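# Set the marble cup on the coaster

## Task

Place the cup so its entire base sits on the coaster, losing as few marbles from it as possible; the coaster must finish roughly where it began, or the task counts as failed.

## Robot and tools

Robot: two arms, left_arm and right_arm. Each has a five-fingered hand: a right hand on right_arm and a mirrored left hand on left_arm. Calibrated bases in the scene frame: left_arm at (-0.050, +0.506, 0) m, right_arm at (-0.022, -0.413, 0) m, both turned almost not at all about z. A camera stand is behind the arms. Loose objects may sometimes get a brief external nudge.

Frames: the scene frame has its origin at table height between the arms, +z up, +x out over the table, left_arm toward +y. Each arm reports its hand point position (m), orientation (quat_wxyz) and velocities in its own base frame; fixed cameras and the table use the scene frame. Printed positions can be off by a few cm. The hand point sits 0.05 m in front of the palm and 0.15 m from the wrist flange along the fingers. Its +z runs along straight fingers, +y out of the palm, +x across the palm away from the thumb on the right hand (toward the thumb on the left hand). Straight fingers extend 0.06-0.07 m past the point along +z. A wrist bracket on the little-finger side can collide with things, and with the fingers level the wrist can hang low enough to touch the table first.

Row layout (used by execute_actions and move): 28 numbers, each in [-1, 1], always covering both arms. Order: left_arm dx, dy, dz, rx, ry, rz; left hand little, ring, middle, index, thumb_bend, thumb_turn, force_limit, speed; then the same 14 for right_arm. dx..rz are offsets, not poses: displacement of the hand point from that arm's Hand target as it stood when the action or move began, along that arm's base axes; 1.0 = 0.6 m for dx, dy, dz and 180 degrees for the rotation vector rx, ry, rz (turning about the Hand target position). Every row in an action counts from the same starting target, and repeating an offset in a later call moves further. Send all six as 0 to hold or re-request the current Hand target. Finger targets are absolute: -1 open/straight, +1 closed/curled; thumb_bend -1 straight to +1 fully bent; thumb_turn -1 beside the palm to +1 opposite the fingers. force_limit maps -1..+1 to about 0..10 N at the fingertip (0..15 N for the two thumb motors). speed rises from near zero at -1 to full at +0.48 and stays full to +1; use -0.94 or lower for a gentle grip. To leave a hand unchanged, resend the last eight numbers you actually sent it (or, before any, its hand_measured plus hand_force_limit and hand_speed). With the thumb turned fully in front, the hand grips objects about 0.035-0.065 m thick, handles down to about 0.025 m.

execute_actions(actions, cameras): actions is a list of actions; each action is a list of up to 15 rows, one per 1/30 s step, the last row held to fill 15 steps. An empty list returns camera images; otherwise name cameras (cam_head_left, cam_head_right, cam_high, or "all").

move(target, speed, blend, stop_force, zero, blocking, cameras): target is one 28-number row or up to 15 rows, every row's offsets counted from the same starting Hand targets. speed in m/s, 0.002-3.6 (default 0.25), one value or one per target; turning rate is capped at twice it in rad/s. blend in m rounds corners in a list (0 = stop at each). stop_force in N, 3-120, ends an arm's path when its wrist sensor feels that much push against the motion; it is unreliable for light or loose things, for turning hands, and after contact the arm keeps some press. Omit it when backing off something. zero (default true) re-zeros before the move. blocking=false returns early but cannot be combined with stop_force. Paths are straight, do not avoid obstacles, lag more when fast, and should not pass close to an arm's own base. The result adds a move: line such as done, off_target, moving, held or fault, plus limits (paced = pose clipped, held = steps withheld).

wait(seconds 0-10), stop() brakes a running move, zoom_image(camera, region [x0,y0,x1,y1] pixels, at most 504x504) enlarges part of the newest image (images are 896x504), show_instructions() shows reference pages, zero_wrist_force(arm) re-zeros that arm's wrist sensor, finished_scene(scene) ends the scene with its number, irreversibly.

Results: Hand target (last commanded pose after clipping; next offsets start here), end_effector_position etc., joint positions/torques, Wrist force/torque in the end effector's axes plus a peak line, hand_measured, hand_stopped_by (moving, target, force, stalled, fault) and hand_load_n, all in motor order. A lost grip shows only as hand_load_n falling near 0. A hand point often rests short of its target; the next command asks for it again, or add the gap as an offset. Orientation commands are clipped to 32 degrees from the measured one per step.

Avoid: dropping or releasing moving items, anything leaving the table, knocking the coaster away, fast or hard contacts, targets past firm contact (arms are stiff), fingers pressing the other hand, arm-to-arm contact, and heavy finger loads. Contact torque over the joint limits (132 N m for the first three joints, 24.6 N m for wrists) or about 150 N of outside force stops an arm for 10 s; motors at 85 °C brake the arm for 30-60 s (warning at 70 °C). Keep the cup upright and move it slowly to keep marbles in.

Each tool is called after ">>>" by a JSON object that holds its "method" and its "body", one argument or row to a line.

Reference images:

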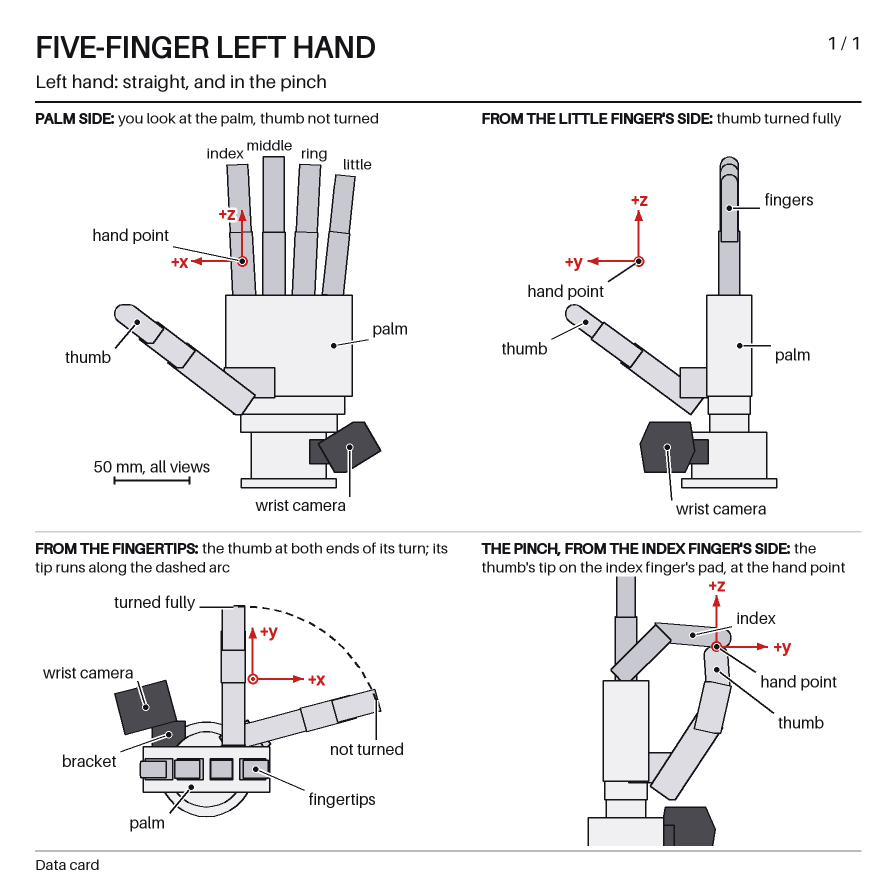

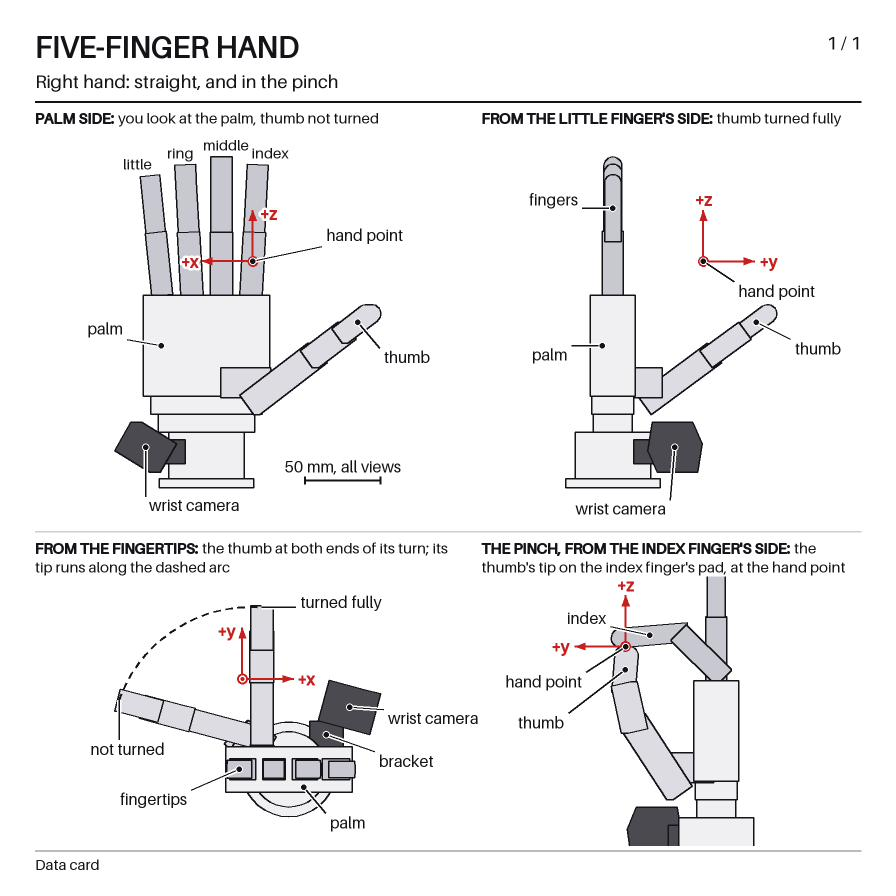

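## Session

>>> {"method": "execute_actions", "body": {
  "actions": []
}}

Scene clock: 0.00 s.
left_arm: end_effector_position=(+0.7144, +0.2370, +0.2500) hand_measured=(-1.000, -1.000, -1.000, -1.000, -1.000, -1.000) hand_load_n=(+0.0, +0.0, +0.0, +0.0, +0.0, +0.0) hand_stopped_by=(target, target, target, target, target, target) hand_force_limit=0.00 hand_speed=-0.80 end_effector_quat_wxyz=(+0.694, +0.084, +0.665, -0.264) | right_arm: end_effector_position=(+0.8351, +0.6462, +0.2561) hand_measured=(-1.000, -1.000, -1.000, -1.000, -1.000, -1.000) hand_load_n=(+0.0, +0.0, +0.0, +0.0, +0.0, +0.0) hand_stopped_by=(target, target, target, target, target, target) hand_force_limit=0.00 hand_speed=-0.80 end_effector_quat_wxyz=(+0.596, -0.588, +0.278, -0.472)
Joint positions: left_arm=[3.97 -2.38 -1.555 1.183 0.272 0.957] | right_arm=[0.535 -0.442 0.349 -0.062 1.644 -3.382]
Joint velocities: within noise
Joint torques (N m): no reading
Motor temperatures (°C): left_arm=[34 39 38 41 36 41] | right_arm=[36 33 38 51 45 42]
Wrist force (N): no reading
Wrist torque (N m): no reading
Wrist force, peak (N): no reading
Hand target: left_arm +0.7144, +0.2370, +0.2500; +0.694, +0.084, +0.665, -0.264 | right_arm +0.8351, +0.6462, +0.2561; +0.596, -0.588, +0.278, -0.472

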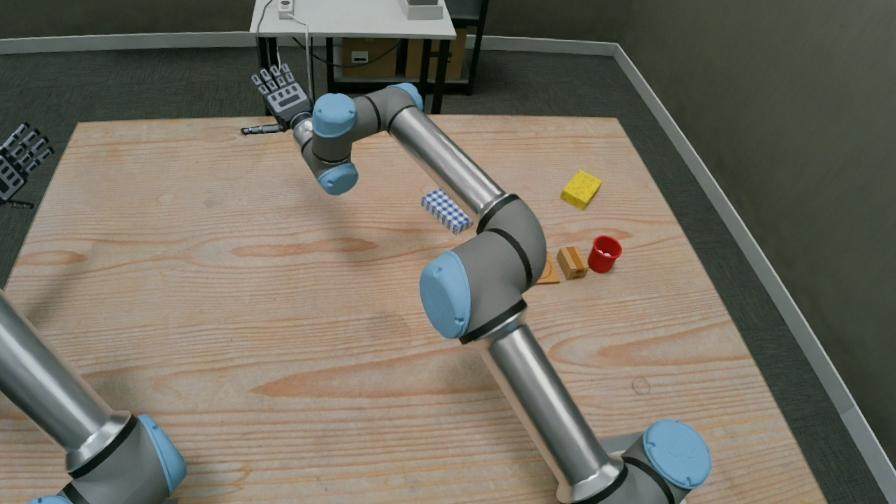

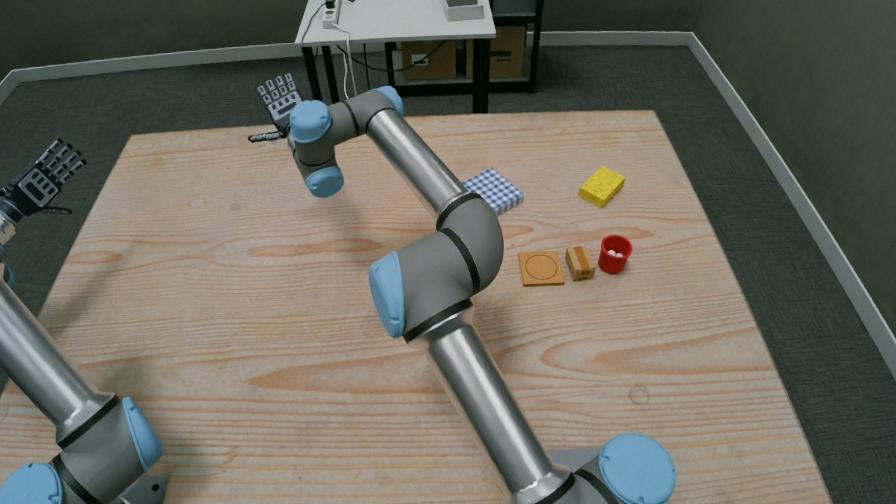

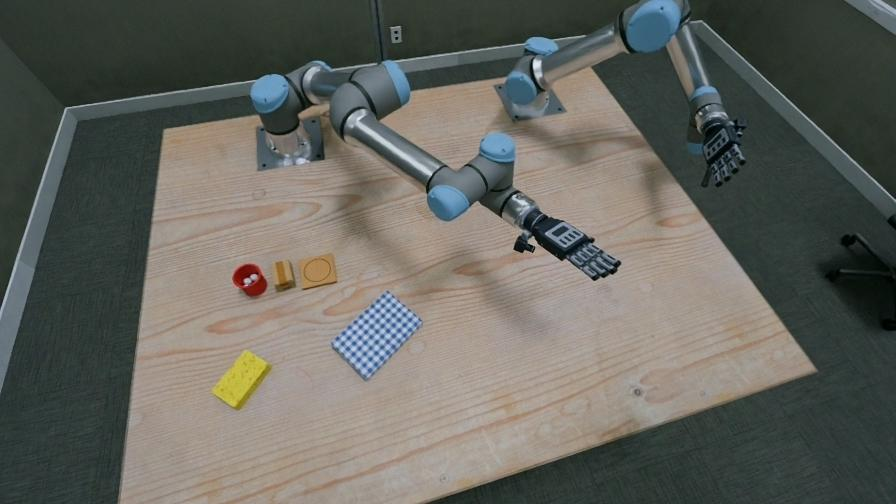

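>>> {"method": "zoom_image", "body": {
  "camera": "cam_head_left",
  "region": [520, 210, 660, 300]
}}

>>> {"method": "zoom_image", "body": {
  "camera": "cam_high",
  "region": [210, 235, 350, 315]
}}

>>> {"method": "zoom_image", "body": {
  "camera": "cam_head_right",
  "region": [510, 220, 650, 300]
}}

Scaled by 3.600 from the camera's 896x504 image, which has a finer 1280x720 frame.

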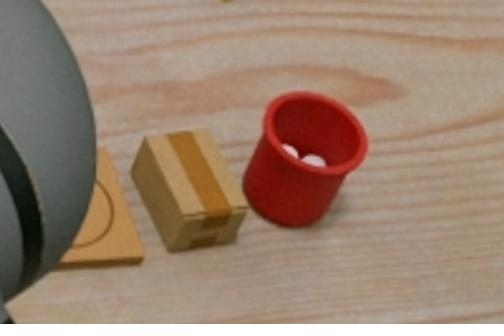

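Scaled by 3.600 from the camera's 896x504 image, which has a finer 1280x720 frame.

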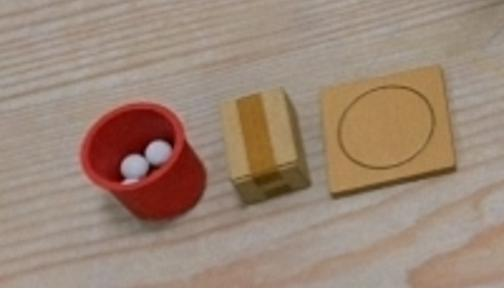

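Scaled by 3.600 from the camera's 896x504 image, which has a finer 1280x720 frame.

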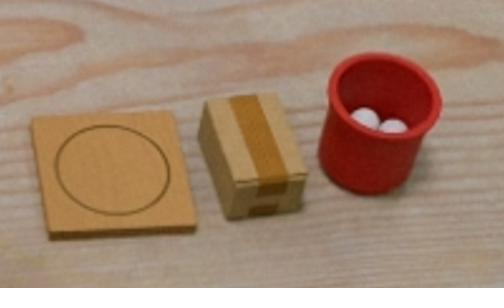

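>>> {"method": "move", "body": {
  "target": [0,0,0,0,0,0,-1,-1,-1,-1,-1,-1,0,-0.8,-0.28,-0.83,-0.01,-0.2087,-0.1759,0.2758,-1,-1,-1,-1,-1,1,-0.2,0],
  "speed": 0.4
}}

Scene clock: 18.20 s.
left_arm: end_effector_position=(+0.7144, +0.2370, +0.2500) hand_measured=(-1.000, -1.000, -1.000, -1.000, -1.000, -1.000) hand_load_n=(+0.0, +0.0, +0.0, +0.0, +0.0, +0.0) hand_stopped_by=(target, target, target, target, target, target) hand_force_limit=0.00 hand_speed=-0.80 end_effector_quat_wxyz=(+0.694, +0.084, +0.665, -0.264) | right_arm: end_effector_position=(+0.6672, +0.1483, +0.2500) hand_measured=(-1.000, -1.000, -1.000, -1.000, -1.000, +1.000) hand_load_n=(+0.0, +0.0, +0.0, +0.0, +0.0, +0.0) hand_stopped_by=(target, target, target, target, target, target) hand_force_limit=-0.20 hand_speed=0.00 end_effector_quat_wxyz=(-0.571, +0.656, +0.311, +0.382) end_effector_velocity=(+0.000, +0.000, +0.000) end_effector_angular_velocity=(-0.001, +0.000, +0.000)
Joint positions: left_arm=[3.97 -2.38 -1.555 1.183 0.272 0.957] | right_arm=[-0.374 -1.103 1.424 -0.562 -0.234 -3.941]
Joint velocities: left_arm=[within noise] | right_arm=[0 -0.001 0.003 -0.006 0 0.005]
Joint torques (N m): left_arm=[0.63 49.58 13.9 -0.35 0.64 -0.04] | right_arm=[-7.38 -54.07 -9.21 -2.69 -1 1.4]
Wrist force (N): left_arm=[0.1 0.3 0.0] | right_arm=[-0.8 -0.6 0.9]
Wrist torque (N m): left_arm=[0.04 -0.02 0.00] | right_arm=[-0.04 -0.05 -0.17]
Wrist force, peak (N): left_arm=[-0.3 0.1 -0.6] | right_arm=[-1.6 0.3 0.9]
Hand target: left_arm +0.7144, +0.2370, +0.2500; +0.694, +0.084, +0.665, -0.264 | right_arm +0.6671, +0.1482, +0.2501; -0.571, +0.656, +0.311, +0.382
Off the commanded pose: left_arm 0.000 m, 0 deg | right_arm 0.000 m, 0 deg.
move: done

>>> {"method": "move", "body": {
  "target": [
    [0,0,0,0,0,0,-1,-1,-1,-1,-1,-1,0,-0.8,-0.1863,-0.5525,-0.0835,-0.1395,-0.1179,0.1849,-1,-1,-1,-1,-1,1,-0.2,0],
    [0,0,0,0,0,0,-1,-1,-1,-1,-1,-1,0,-0.8,-0.1863,-0.5525,-0.3202,-0.1395,-0.1179,0.1849,-1,-1,-1,-1,-1,1,-0.2,0]
  ],
  "speed": [0.4,0.15],
  "cameras": ["all"]
}}

Scene clock: 22.30 s.
left_arm: end_effector_position=(+0.7144, +0.2370, +0.2500) hand_measured=(-1.000, -1.000, -1.000, -1.000, -1.000, -1.000) hand_load_n=(+0.5, +0.0, +0.0, +0.0, +0.0, +0.0) hand_stopped_by=(target, target, target, target, target, target) hand_force_limit=0.00 hand_speed=-0.80 end_effector_quat_wxyz=(+0.694, +0.084, +0.665, -0.264) | right_arm: end_effector_position=(+0.5553, -0.1832, +0.0579) hand_measured=(-1.000, -1.000, -1.000, -1.000, -1.000, +1.000) hand_load_n=(+0.0, +0.0, +0.0, -0.5, +0.0, +0.0) hand_stopped_by=(target, target, target, target, target, target) hand_force_limit=-0.20 hand_speed=0.00 end_effector_quat_wxyz=(-0.436, +0.567, +0.655, +0.241)
Joint positions: left_arm=[3.97 -2.38 -1.555 1.183 0.272 0.957] | right_arm=[-0.785 -0.865 1.346 -1.051 -1.199 -4.276]
Joint torques (N m): left_arm=[0.02 50.21 14.03 -0.25 0.65 -0.18] | right_arm=[-2.59 -59.25 -27.64 0.91 1.49 1.74]
Wrist force (N): left_arm=[0.1 0.0 -0.2] | right_arm=[-0.7 -0.7 1.6]
Wrist torque (N m): left_arm=[0.01 -0.01 0.00] | right_arm=[-0.02 -0.14 -0.19]
Wrist force, peak (N): left_arm=[-0.1 0.0 -0.5] | right_arm=[-0.8 -0.6 2.8]
Hand target: left_arm +0.7144, +0.2370, +0.2500; +0.694, +0.084, +0.665, -0.264 | right_arm +0.5553, -0.1833, +0.0580; -0.436, +0.567, +0.656, +0.241
Off the commanded pose: left_arm 0.000 m, 0 deg | right_arm 0.000 m, 0 deg.
move: done

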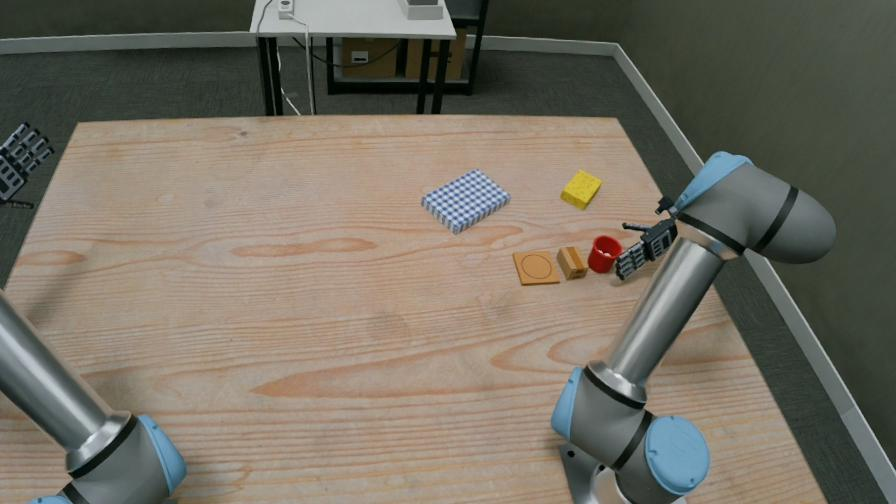

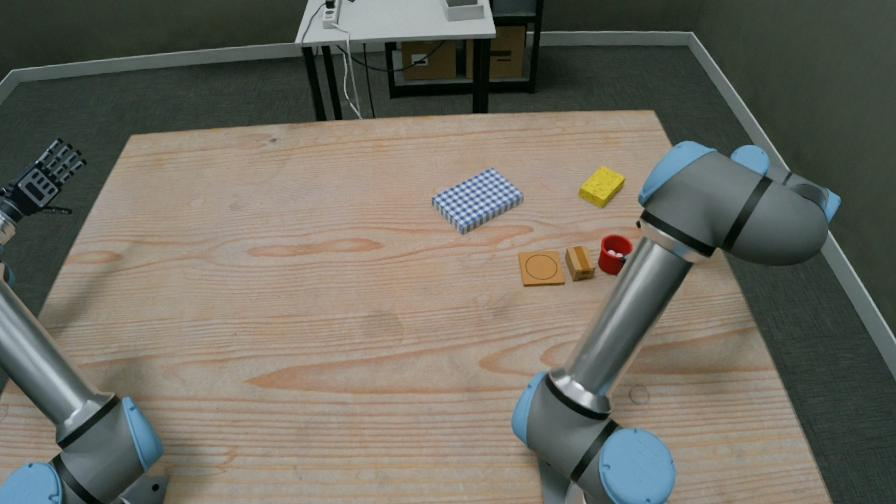

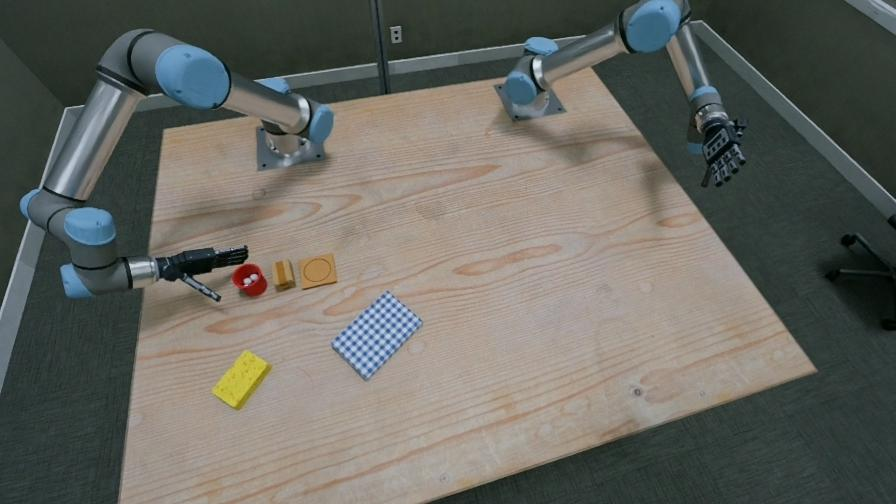

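>>> {"method": "zoom_image", "body": {
  "camera": "cam_high",
  "region": [190, 235, 350, 315]
}}

>>> {"method": "zoom_image", "body": {
  "camera": "cam_head_left",
  "region": [505, 210, 665, 300]
}}

Scaled by 3.150 from the camera's 896x504 image, which has a finer 1280x720 frame.

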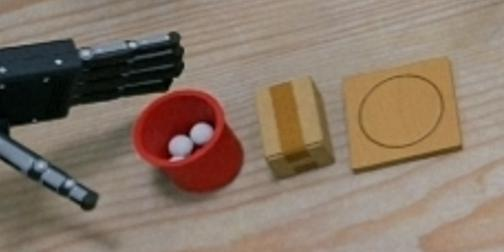

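Scaled by 3.150 from the camera's 896x504 image, which has a finer 1280x720 frame.

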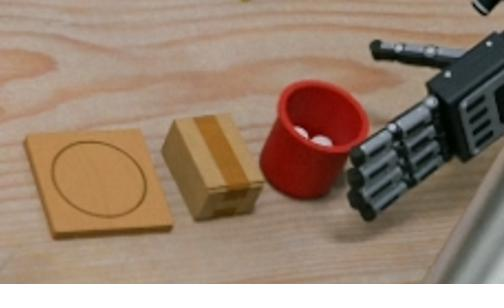

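>>> {"method": "move", "body": {
  "target": [
    [0,0,0,0,0,0,-1,-1,-1,-1,-1,-1,0,-0.8,0,0,-0.0342,0,0,0,-1,-1,-1,-1,-1,1,-0.2,0],
    [0,0,0,0,0,0,-1,-1,-1,-1,-1,-1,0,-0.8,-0.0185,0.0997,-0.0342,0,0,0,-1,-1,-1,-1,-1,1,-0.2,0]
  ],
  "speed": [0.08,0.08],
  "stop_force": 6,
  "cameras": ["cam_high","cam_head_left"]
}}

>>> {"method": "zoom_image", "body": {
  "camera": "cam_high",
  "region": [190, 235, 350, 315]
}}

>>> {"method": "zoom_image", "body": {
  "camera": "cam_head_left",
  "region": [505, 210, 665, 300]
}}

Scene clock: 26.13 s.
left_arm: end_effector_position=(+0.7144, +0.2370, +0.2500) hand_measured=(-1.000, -1.000, -1.000, -1.000, -1.000, -1.000) hand_load_n=(+0.0, +0.0, +0.0, +0.0, +0.0, +0.0) hand_stopped_by=(target, target, target, target, target, target) hand_force_limit=0.00 hand_speed=-0.80 end_effector_quat_wxyz=(+0.694, +0.084, +0.665, -0.264) | right_arm: end_effector_position=(+0.5442, -0.1234, +0.0374) hand_measured=(-1.000, -1.000, -1.000, -1.000, -1.000, +1.000) hand_load_n=(+0.0, +0.0, +0.0, +0.0, +0.0, +0.0) hand_stopped_by=(target, target, target, target, target, target) hand_force_limit=-0.20 hand_speed=0.00 end_effector_quat_wxyz=(-0.436, +0.567, +0.656, +0.241)
Joint positions: left_arm=[3.97 -2.38 -1.555 1.183 0.272 0.957] | right_arm=[-0.73 -0.927 1.52 -1.175 -1.153 -4.244]
Joint torques (N m): left_arm=[-0.05 50.34 13.56 -0.18 0.8 -0.16] | right_arm=[-9.11 -31.55 -27.18 1.87 -0.7 -1.51]
Wrist force (N): left_arm=[-0.1 0.2 -0.1] | right_arm=[-0.5 -0.8 1.6]
Wrist torque (N m): left_arm=[0.03 0.02 -0.02] | right_arm=[-0.07 -0.16 -0.17]
Wrist force, peak (N): left_arm=[0.0 -0.1 -0.6] | right_arm=[0.0 -0.7 2.3]
Hand target: left_arm +0.7144, +0.2370, +0.2500; +0.694, +0.084, +0.665, -0.264 | right_arm +0.5442, -0.1234, +0.0374; -0.436, +0.567, +0.656, +0.241
Off the commanded pose: left_arm 0.000 m, 0 deg | right_arm 0.000 m, 0 deg.
move: done
Images, in order (width x height): cam_head_left 896x504, cam_high 896x504.

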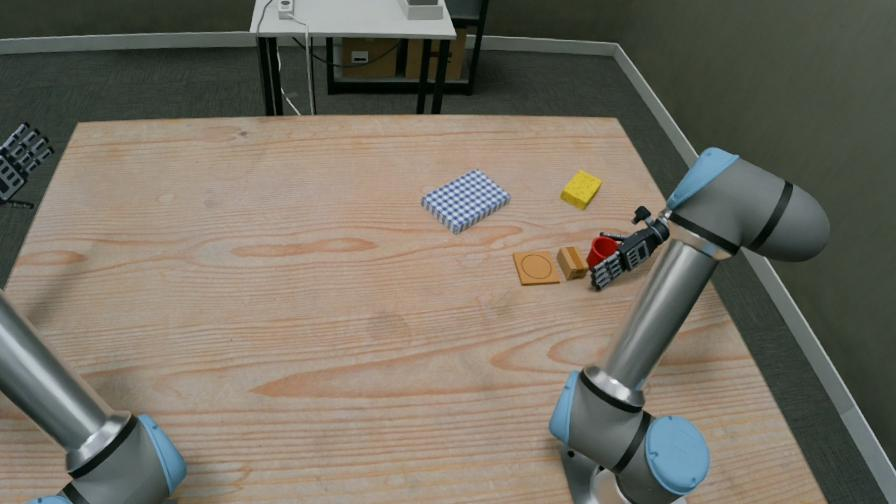

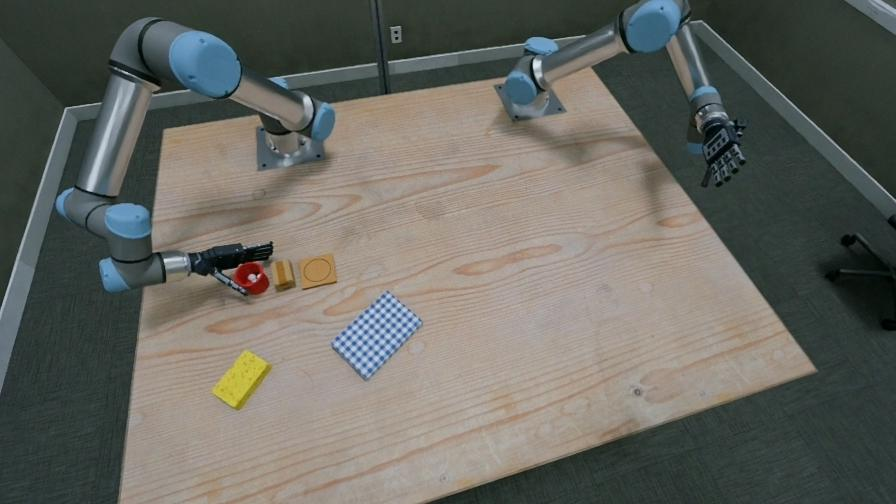

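Scaled by 3.150 from the camera's 896x504 image, which has a finer 1280x720 frame.

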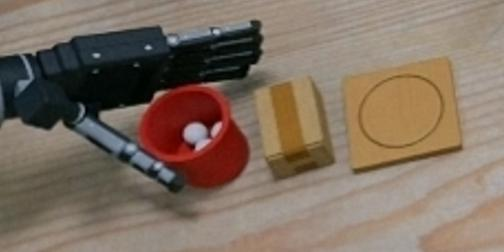

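Scaled by 3.150 from the camera's 896x504 image, which has a finer 1280x720 frame.

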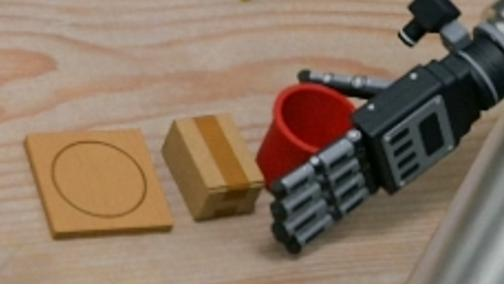

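>>> {"method": "move", "body": {
  "target": [0,0,0,0,0,0,-1,-1,-1,-1,-1,-1,0,-0.8,0,0,0,0,0,0,-1,0.3,0.3,0.3,0.3,1,-0.4,-0.85]
}}

>>> {"method": "move", "body": {
  "target": [0,0,0,0,0,0,-1,-1,-1,-1,-1,-1,0,-0.8,0,0,0,0,0,0,-1,0.3,0.35,0.35,0.3,1,-0.2,-0.9],
  "cameras": ["cam_high","cam_head_left"]
}}

>>> {"method": "zoom_image", "body": {
  "camera": "cam_high",
  "region": [190, 235, 350, 315]
}}

>>> {"method": "zoom_image", "body": {
  "camera": "cam_head_left",
  "region": [505, 210, 665, 300]
}}

Scene clock: 30.67 s.
left_arm: end_effector_position=(+0.7144, +0.2370, +0.2500) hand_measured=(-1.000, -1.000, -1.000, -1.000, -1.000, -1.000) hand_load_n=(+0.0, +0.0, +0.0, +0.0, +0.0, +0.0) hand_stopped_by=(target, target, target, target, target, target) hand_force_limit=0.00 hand_speed=-0.80 end_effector_quat_wxyz=(+0.694, +0.084, +0.665, -0.264) | right_arm: end_effector_position=(+0.5442, -0.1234, +0.0374) hand_measured=(-1.000, -0.238, -0.252, -0.322, -0.654, +1.000) hand_load_n=(+0.0, +3.0, +2.5, +2.0, +9.5, +2.0) hand_stopped_by=(target, force, force, force, force, target) hand_force_limit=-0.40 hand_speed=-0.85 end_effector_quat_wxyz=(-0.436, +0.567, +0.656, +0.241)
Joint positions: left_arm=[3.97 -2.38 -1.555 1.183 0.272 0.957] | right_arm=[-0.73 -0.927 1.52 -1.175 -1.153 -4.244]
Joint torques (N m): left_arm=[0.68 51.21 14.23 -0.13 0.72 -0.18] | right_arm=[-5.53 -33.84 -21.95 1.49 -0.57 -1.11]
Wrist force (N): left_arm=[-0.3 0.1 -0.1] | right_arm=[-0.9 -0.6 2.0]
Wrist torque (N m): left_arm=[0.02 0.05 -0.02] | right_arm=[-0.05 -0.18 -0.16]
Wrist force, peak (N): left_arm=[-0.4 -0.2 -0.2] | right_arm=[-1.0 -0.6 2.2]
Hand target: left_arm +0.7144, +0.2370, +0.2500; +0.694, +0.084, +0.665, -0.264 | right_arm +0.5442, -0.1234, +0.0374; -0.436, +0.567, +0.656, +0.241
Off the commanded pose: left_arm 0.000 m, 0 deg | right_arm 0.000 m, 0 deg.
move: done

Scene clock: 31.17 s.
left_arm: end_effector_position=(+0.7144, +0.2370, +0.2500) hand_measured=(-1.000, -1.000, -1.000, -1.000, -1.000, -1.000) hand_load_n=(+0.0, +0.0, +0.0, +0.0, +0.0, +0.0) hand_stopped_by=(target, target, target, target, target, target) hand_force_limit=0.00 hand_speed=-0.80 end_effector_quat_wxyz=(+0.694, +0.084, +0.665, -0.264) | right_arm: end_effector_position=(+0.5442, -0.1234, +0.0374) hand_measured=(-1.000, -0.238, -0.244, -0.306, -0.656, +1.000) hand_load_n=(+0.0, +1.5, +3.0, +6.5, +12.0, -0.5) hand_stopped_by=(target, force, force, force, force, target) hand_force_limit=-0.20 hand_speed=-0.90 end_effector_quat_wxyz=(-0.436, +0.567, +0.656, +0.241)
Joint positions: left_arm=[3.97 -2.38 -1.555 1.183 0.272 0.957] | right_arm=[-0.73 -0.927 1.52 -1.175 -1.153 -4.244]
Joint torques (N m): left_arm=[0.17 50.61 14.26 -0.07 0.76 -0.25] | right_arm=[-7.46 -32.58 -22.17 1.74 -0.87 -1.16]
Wrist force (N): left_arm=[-0.1 0.0 -0.2] | right_arm=[-1.0 -0.7 2.2]
Wrist torque (N m): left_arm=[0.02 0.01 -0.02] | right_arm=[-0.06 -0.17 -0.16]
Wrist force, peak (N): left_arm=[-0.2 0.2 -0.3] | right_arm=[-1.0 -0.7 2.2]
Hand target: left_arm +0.7144, +0.2370, +0.2500; +0.694, +0.084, +0.665, -0.264 | right_arm +0.5442, -0.1234, +0.0374; -0.436, +0.567, +0.656, +0.241
Off the commanded pose: left_arm 0.000 m, 0 deg | right_arm 0.000 m, 0 deg.
move: done
Images, in order (width x height): cam_head_left 896x504, cam_high 896x504.

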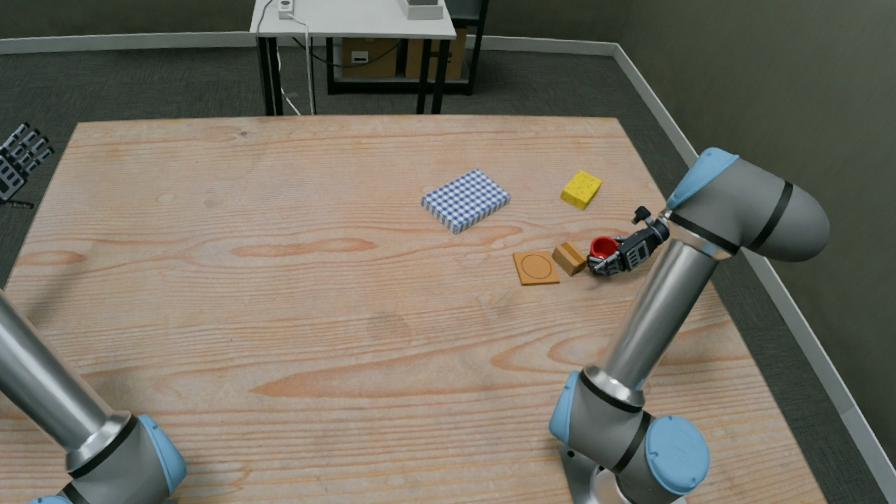

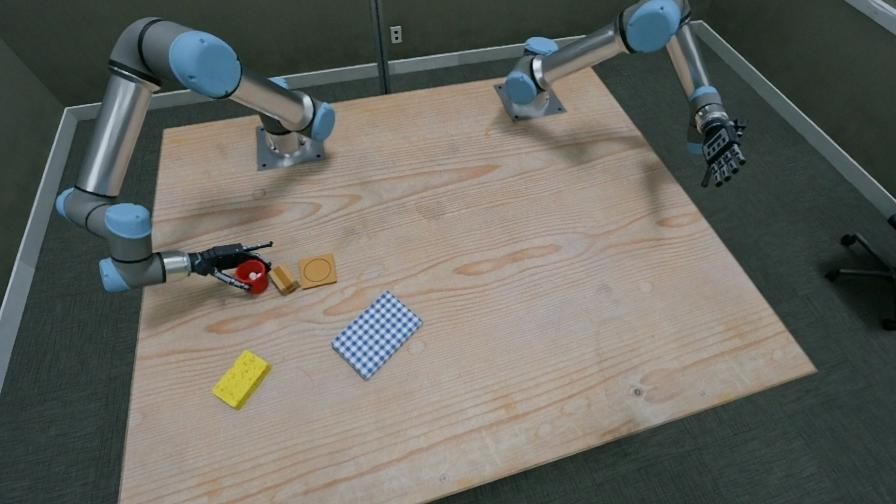

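Scaled by 3.150 from the camera's 896x504 image, which has a finer 1280x720 frame.

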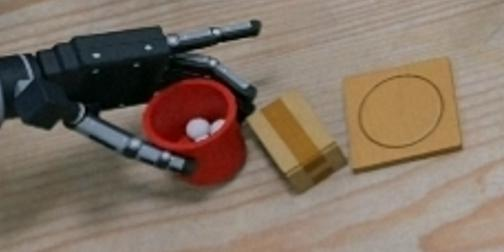

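Scaled by 3.150 from the camera's 896x504 image, which has a finer 1280x720 frame.

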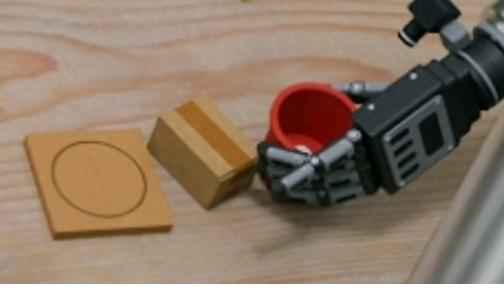

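>>> {"method": "move", "body": {
  "target": [
    [0,0,0,0,0,0,-1,-1,-1,-1,-1,-1,0,-0.8,0,0,0.15,0,0,0,-1,0.3,0.35,0.35,0.3,1,-0.2,-0.9],
    [0,0,0,0,0,0,-1,-1,-1,-1,-1,-1,0,-0.8,0,0.2658,0.15,0,0,0,-1,0.3,0.35,0.35,0.3,1,-0.2,-0.9],
    [0,0,0,0,0,0,-1,-1,-1,-1,-1,-1,0,-0.8,0,0.2658,0.06,0,0,0,-1,0.3,0.35,0.35,0.3,1,-0.2,-0.9]
  ],
  "speed": [0.1,0.15,0.1],
  "blend": [0.025,0.025,0],
  "cameras": ["cam_high","cam_head_left"]
}}

>>> {"method": "zoom_image", "body": {
  "camera": "cam_high",
  "region": [230, 225, 390, 305]
}}

>>> {"method": "zoom_image", "body": {
  "camera": "cam_head_left",
  "region": [465, 210, 625, 300]
}}

Scene clock: 38.70 s.
left_arm: end_effector_position=(+0.7144, +0.2370, +0.2500) hand_measured=(-1.000, -1.000, -1.000, -1.000, -1.000, -1.000) hand_load_n=(+0.0, +0.0, +0.0, +0.0, +0.0, +0.0) hand_stopped_by=(target, target, target, target, target, target) hand_force_limit=0.00 hand_speed=-0.80 end_effector_quat_wxyz=(+0.694, +0.084, +0.665, -0.264) | right_arm: end_effector_position=(+0.5441, +0.0361, +0.0734) hand_measured=(-1.000, -0.238, -0.244, -0.306, -0.656, +1.000) hand_load_n=(+0.0, +1.5, +3.0, +6.5, +12.0, -0.5) hand_stopped_by=(target, force, force, force, force, target) hand_force_limit=-0.20 hand_speed=-0.90 end_effector_quat_wxyz=(-0.436, +0.567, +0.655, +0.241)
Joint positions: left_arm=[3.97 -2.38 -1.555 1.183 0.272 0.957] | right_arm=[-0.515 -1.106 1.724 -1.269 -0.977 -4.101]
Joint torques (N m): left_arm=[-0.02 51.12 14.26 0.07 0.78 -0.23] | right_arm=[-5.72 -50.42 -27.67 0.87 1.96 1.31]
Wrist force (N): left_arm=[0.0 -0.1 -0.1] | right_arm=[-1.3 -0.7 1.8]
Wrist torque (N m): left_arm=[-0.02 -0.01 0.00] | right_arm=[-0.04 -0.12 -0.19]
Wrist force, peak (N): left_arm=[-0.2 0.1 -0.5] | right_arm=[-1.9 -0.3 2.9]
Hand target: left_arm +0.7144, +0.2370, +0.2500; +0.694, +0.084, +0.665, -0.264 | right_arm +0.5442, +0.0360, +0.0734; -0.436, +0.567, +0.656, +0.241
Off the commanded pose: left_arm 0.000 m, 0 deg | right_arm 0.000 m, 0 deg.
move: done
Images, in order (width x height): cam_head_left 896x504, cam_high 896x504.

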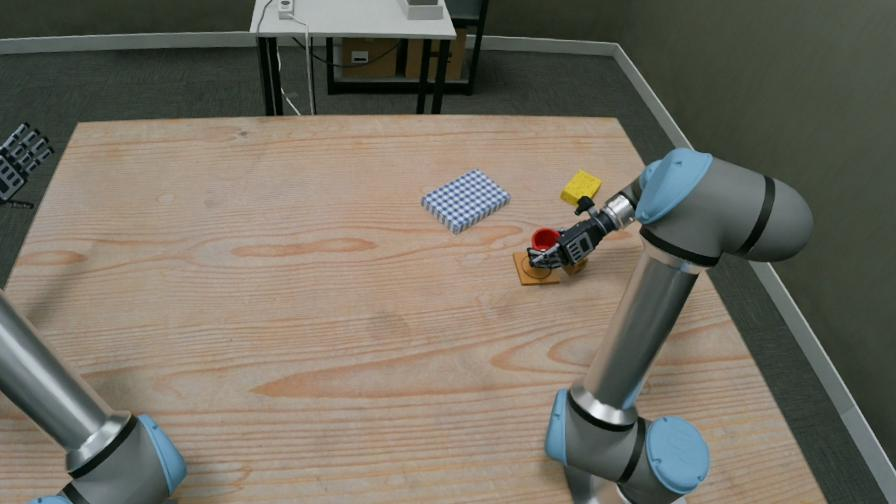

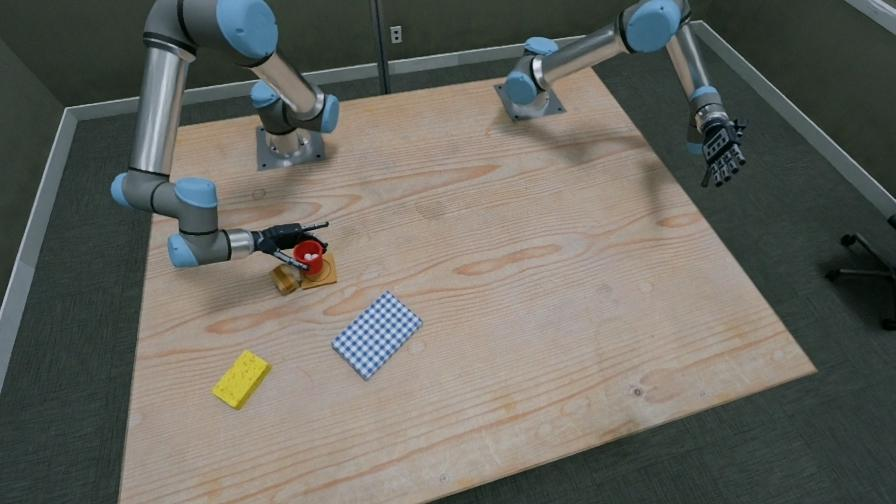

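Scaled by 3.150 from the camera's 896x504 image, which has a finer 1280x720 frame.

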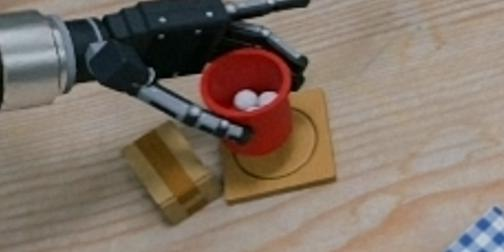

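Scaled by 3.150 from the camera's 896x504 image, which has a finer 1280x720 frame.

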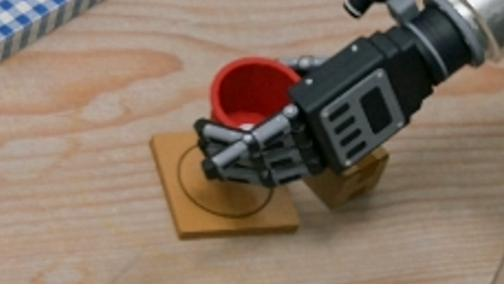

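>>> {"method": "move", "body": {
  "target": [0,0,0,0,0,0,-1,-1,-1,-1,-1,-1,0,-0.8,0,0,-0.0333,0,0,0,-1,0.3,0.35,0.35,0.3,1,-0.2,-0.9],
  "speed": 0.06
}}

>>> {"method": "move", "body": {
  "target": [0,0,0,0,0,0,-1,-1,-1,-1,-1,-1,0,-0.8,0,0,-0.01,0,0,0,-1,0.3,0.35,0.35,0.3,1,-0.2,-0.9],
  "speed": 0.015,
  "stop_force": 3,
  "cameras": ["cam_high","cam_head_left"]
}}

>>> {"method": "zoom_image", "body": {
  "camera": "cam_high",
  "region": [230, 225, 390, 305]
}}

>>> {"method": "zoom_image", "body": {
  "camera": "cam_head_left",
  "region": [465, 210, 625, 300]
}}

Scene clock: 41.70 s.
left_arm: end_effector_position=(+0.7144, +0.2370, +0.2500) hand_measured=(-1.000, -1.000, -1.000, -1.000, -1.000, -1.000) hand_load_n=(+0.0, +0.0, +0.0, +0.0, +0.0, +0.0) hand_stopped_by=(target, target, target, target, target, target) hand_force_limit=0.00 hand_speed=-0.80 end_effector_quat_wxyz=(+0.694, +0.084, +0.665, -0.264) | right_arm: end_effector_position=(+0.5441, +0.0361, +0.0532) hand_measured=(-1.000, -0.238, -0.244, -0.306, -0.656, +1.000) hand_load_n=(+0.0, +2.0, +3.5, +6.5, +12.0, -0.5) hand_stopped_by=(target, force, force, force, force, target) hand_force_limit=-0.20 hand_speed=-0.90 end_effector_quat_wxyz=(-0.436, +0.567, +0.655, +0.241)
Joint positions: left_arm=[3.97 -2.38 -1.555 1.183 0.272 0.957] | right_arm=[-0.515 -1.078 1.742 -1.315 -0.977 -4.101]
Joint torques (N m): left_arm=[0.3 50.85 14.7 0.19 0.8 -0.36] | right_arm=[-0.59 -52.28 -25.91 1.54 0.92 0.33]
Wrist force (N): left_arm=[-0.2 0.2 -0.1] | right_arm=[-1.3 -0.6 1.9]
Wrist torque (N m): left_arm=[0.03 0.03 -0.02] | right_arm=[-0.04 -0.13 -0.19]
Wrist force, peak (N): left_arm=[-0.2 0.0 -0.4] | right_arm=[-1.5 -0.7 2.1]
Hand target: left_arm +0.7144, +0.2370, +0.2500; +0.694, +0.084, +0.665, -0.264 | right_arm +0.5442, +0.0360, +0.0535; -0.436, +0.567, +0.656, +0.241
Off the commanded pose: left_arm 0.000 m, 0 deg | right_arm 0.000 m, 0 deg.
move: done

Scene clock: 43.33 s.
left_arm: end_effector_position=(+0.7144, +0.2370, +0.2500) hand_measured=(-1.000, -1.000, -1.000, -1.000, -1.000, -1.000) hand_load_n=(+0.0, -0.5, +0.0, +0.0, +0.0, +0.0) hand_stopped_by=(target, target, target, target, target, target) hand_force_limit=0.00 hand_speed=-0.80 end_effector_quat_wxyz=(+0.694, +0.084, +0.665, -0.264) | right_arm: end_effector_position=(+0.5442, +0.0360, +0.0476) hand_measured=(-1.000, -0.238, -0.244, -0.306, -0.656, +1.000) hand_load_n=(+0.0, +1.5, +3.0, +6.0, +12.0, -1.0) hand_stopped_by=(target, force, force, force, force, target) hand_force_limit=-0.20 hand_speed=-0.90 end_effector_quat_wxyz=(-0.436, +0.567, +0.656, +0.241)
Joint positions: left_arm=[3.97 -2.38 -1.555 1.183 0.272 0.957] | right_arm=[-0.515 -1.069 1.746 -1.328 -0.977 -4.101]
Joint torques (N m): left_arm=[0.39 51.46 14.85 0.07 0.77 -0.27] | right_arm=[1.32 -50.63 -25.18 1.27 0.32 -0.18]
Wrist force (N): left_arm=[0.0 -0.1 0.1] | right_arm=[1.0 -1.0 0.2]
Wrist torque (N m): left_arm=[-0.03 0.01 0.01] | right_arm=[-0.01 -0.09 -0.16]
Wrist force, peak (N): left_arm=[0.1 0.1 -0.5] | right_arm=[3.6 -2.1 -1.2]
Hand target: left_arm +0.7144, +0.2370, +0.2500; +0.694, +0.084, +0.665, -0.264 | right_arm +0.5442, +0.0360, +0.0476; -0.436, +0.567, +0.656, +0.241
Off the commanded pose: left_arm 0.000 m, 0 deg | right_arm 0.000 m, 0 deg.
move: contact (right_arm)
Images, in order (width x height): cam_head_left 896x504, cam_high 896x504.

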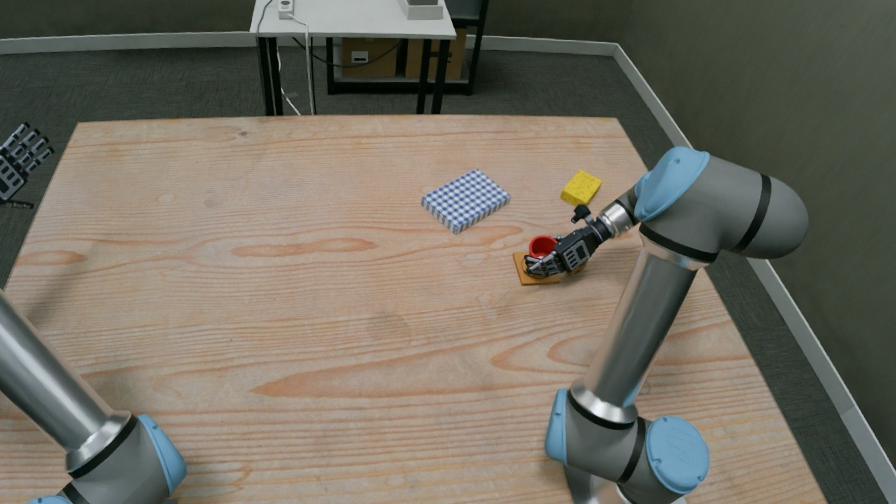

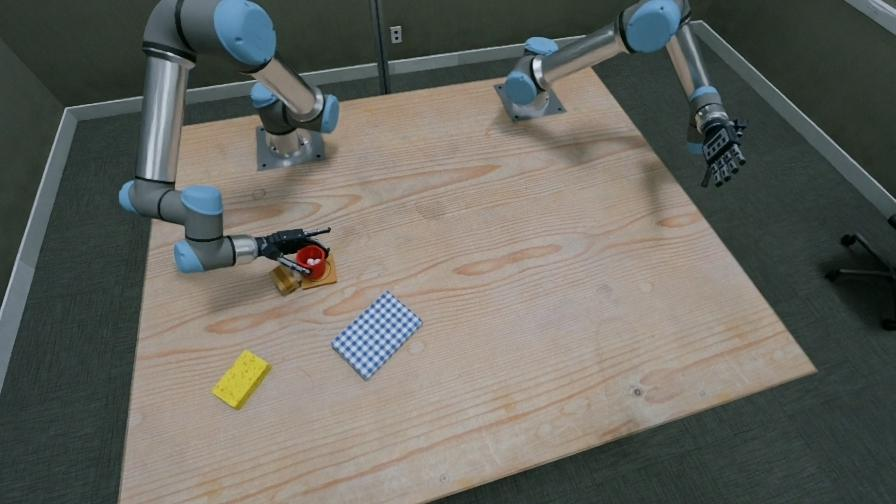

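Scaled by 3.150 from the camera's 896x504 image, which has a finer 1280x720 frame.

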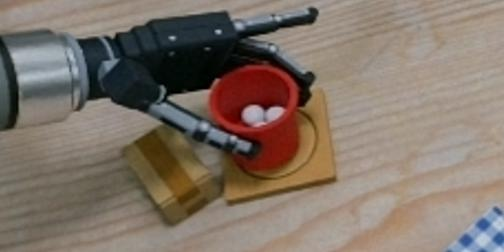

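Scaled by 3.150 from the camera's 896x504 image, which has a finer 1280x720 frame.

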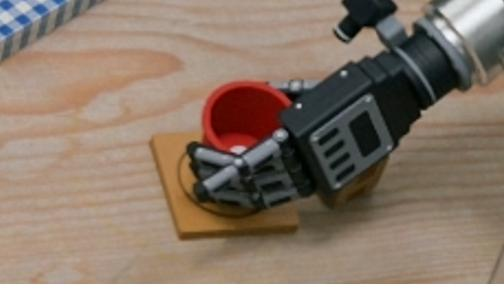

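>>> {"method": "move", "body": {
  "target": [0,0,0,0,0,0,-1,-1,-1,-1,-1,-1,0,-0.8,0,0,0,0,0,0,-1,-1,-1,-1,-1,1,-0.2,-0.7]
}}

>>> {"method": "move", "body": {
  "target": [0,0,0,0,0,0,-1,-1,-1,-1,-1,-1,0,-0.8,0,0,0.17,0,0,0,-1,-1,-1,-1,-1,1,-0.2,-0.7],
  "speed": 0.1,
  "cameras": ["cam_high","cam_head_left"]
}}

>>> {"method": "zoom_image", "body": {
  "camera": "cam_high",
  "region": [230, 225, 390, 305]
}}

Scene clock: 45.17 s.
left_arm: end_effector_position=(+0.7144, +0.2370, +0.2500) hand_measured=(-1.000, -1.000, -1.000, -1.000, -1.000, -1.000) hand_load_n=(+0.0, +0.0, +0.0, +0.0, +0.0, +0.0) hand_stopped_by=(target, target, target, target, target, target) hand_force_limit=0.00 hand_speed=-0.80 end_effector_quat_wxyz=(+0.694, +0.084, +0.665, -0.264) | right_arm: end_effector_position=(+0.5442, +0.0360, +0.0476) hand_measured=(-1.000, -1.000, -1.000, -1.000, -1.000, +1.000) hand_load_n=(+0.0, +0.0, +0.0, -0.5, +0.0, +0.5) hand_stopped_by=(target, target, target, target, target, target) hand_force_limit=-0.20 hand_speed=-0.70 end_effector_quat_wxyz=(-0.436, +0.567, +0.656, +0.241)
Joint positions: left_arm=[3.97 -2.38 -1.555 1.183 0.272 0.957] | right_arm=[-0.515 -1.069 1.746 -1.328 -0.977 -4.101]
Joint torques (N m): left_arm=[-0.08 51.56 14.6 0.15 0.76 -0.32] | right_arm=[0.85 -45.32 -20.27 1.45 0.54 -0.13]
Wrist force (N): left_arm=[0.1 0.3 -0.3] | right_arm=[-0.6 -0.4 1.5]
Wrist torque (N m): left_arm=[0.06 -0.02 -0.01] | right_arm=[-0.01 -0.17 -0.16]
Wrist force, peak (N): left_arm=[-0.1 -0.2 -0.4] | right_arm=[-0.9 -0.6 1.8]
Hand target: left_arm +0.7144, +0.2370, +0.2500; +0.694, +0.084, +0.665, -0.264 | right_arm +0.5442, +0.0360, +0.0476; -0.436, +0.567, +0.656, +0.241
Off the commanded pose: left_arm 0.000 m, 0 deg | right_arm 0.000 m, 0 deg.
move: done

Scene clock: 46.60 s.
left_arm: end_effector_position=(+0.7144, +0.2370, +0.2500) hand_measured=(-1.000, -1.000, -1.000, -1.000, -1.000, -1.000) hand_load_n=(+0.0, +0.0, +0.0, +0.0, +0.0, -0.5) hand_stopped_by=(target, target, target, target, target, target) hand_force_limit=0.00 hand_speed=-0.80 end_effector_quat_wxyz=(+0.694, +0.084, +0.665, -0.264) | right_arm: end_effector_position=(+0.5443, +0.0360, +0.1497) hand_measured=(-1.000, -1.000, -1.000, -1.000, -1.000, +1.000) hand_load_n=(+0.0, -0.5, +0.0, +0.0, +0.0, +0.0) hand_stopped_by=(target, target, target, target, target, target) hand_force_limit=-0.20 hand_speed=-0.70 end_effector_quat_wxyz=(-0.436, +0.567, +0.656, +0.241)
Joint positions: left_arm=[3.97 -2.38 -1.555 1.183 0.272 0.957] | right_arm=[-0.515 -1.198 1.636 -1.091 -0.977 -4.101]
Joint torques (N m): left_arm=[0.12 51.61 14.89 0.22 0.79 -0.27] | right_arm=[-1.94 -23.13 -8.91 -2.11 -0.65 -1.49]
Wrist force (N): left_arm=[0.1 0.1 0.0] | right_arm=[-0.7 -0.9 1.8]
Wrist torque (N m): left_arm=[0.01 -0.01 0.00] | right_arm=[-0.05 -0.16 -0.23]
Wrist force, peak (N): left_arm=[-0.1 -0.1 -0.5] | right_arm=[-1.6 -0.6 2.0]
Hand target: left_arm +0.7144, +0.2370, +0.2500; +0.694, +0.084, +0.665, -0.264 | right_arm +0.5442, +0.0360, +0.1496; -0.436, +0.567, +0.656, +0.241
Off the commanded pose: left_arm 0.000 m, 0 deg | right_arm 0.000 m, 0 deg.
move: done
Images, in order (width x height): cam_head_left 896x504, cam_high 896x504.

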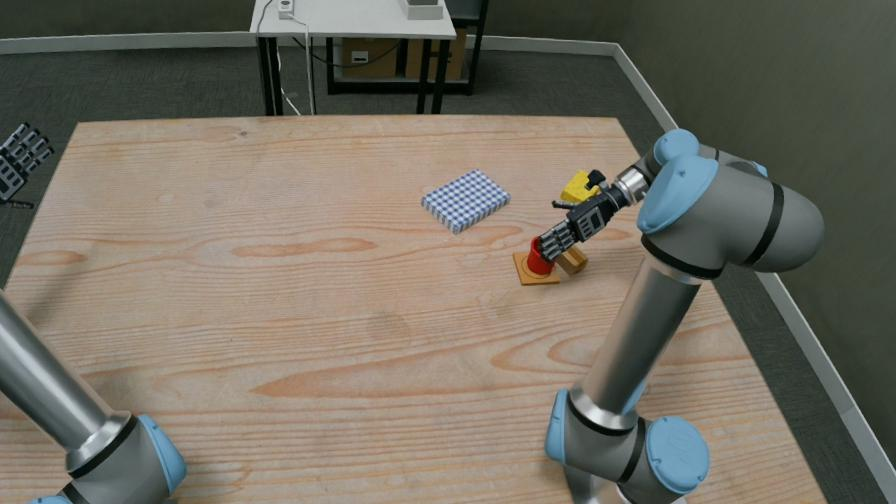

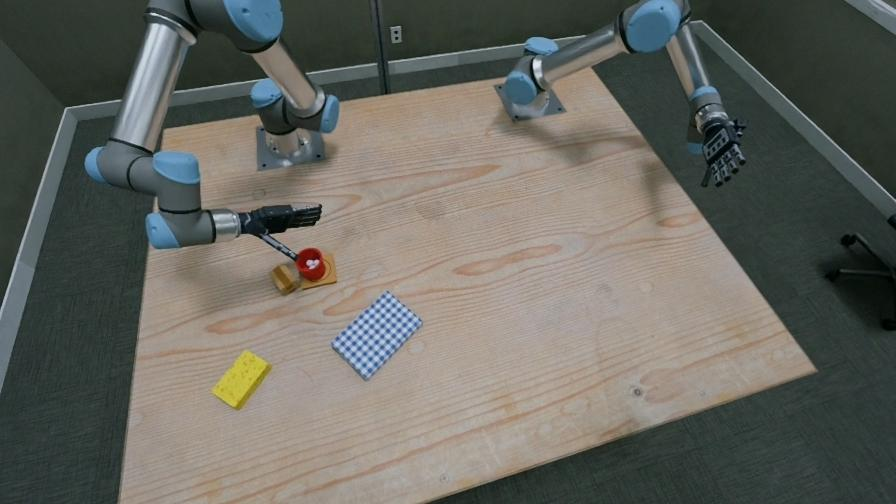

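Scaled by 3.150 from the camera's 896x504 image, which has a finer 1280x720 frame.

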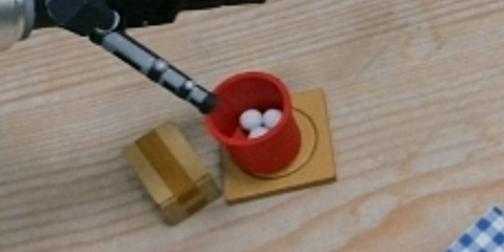

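>>> {"method": "finished_scene", "body": {
  "scene": 2
}}

The scene is finished: the task was done.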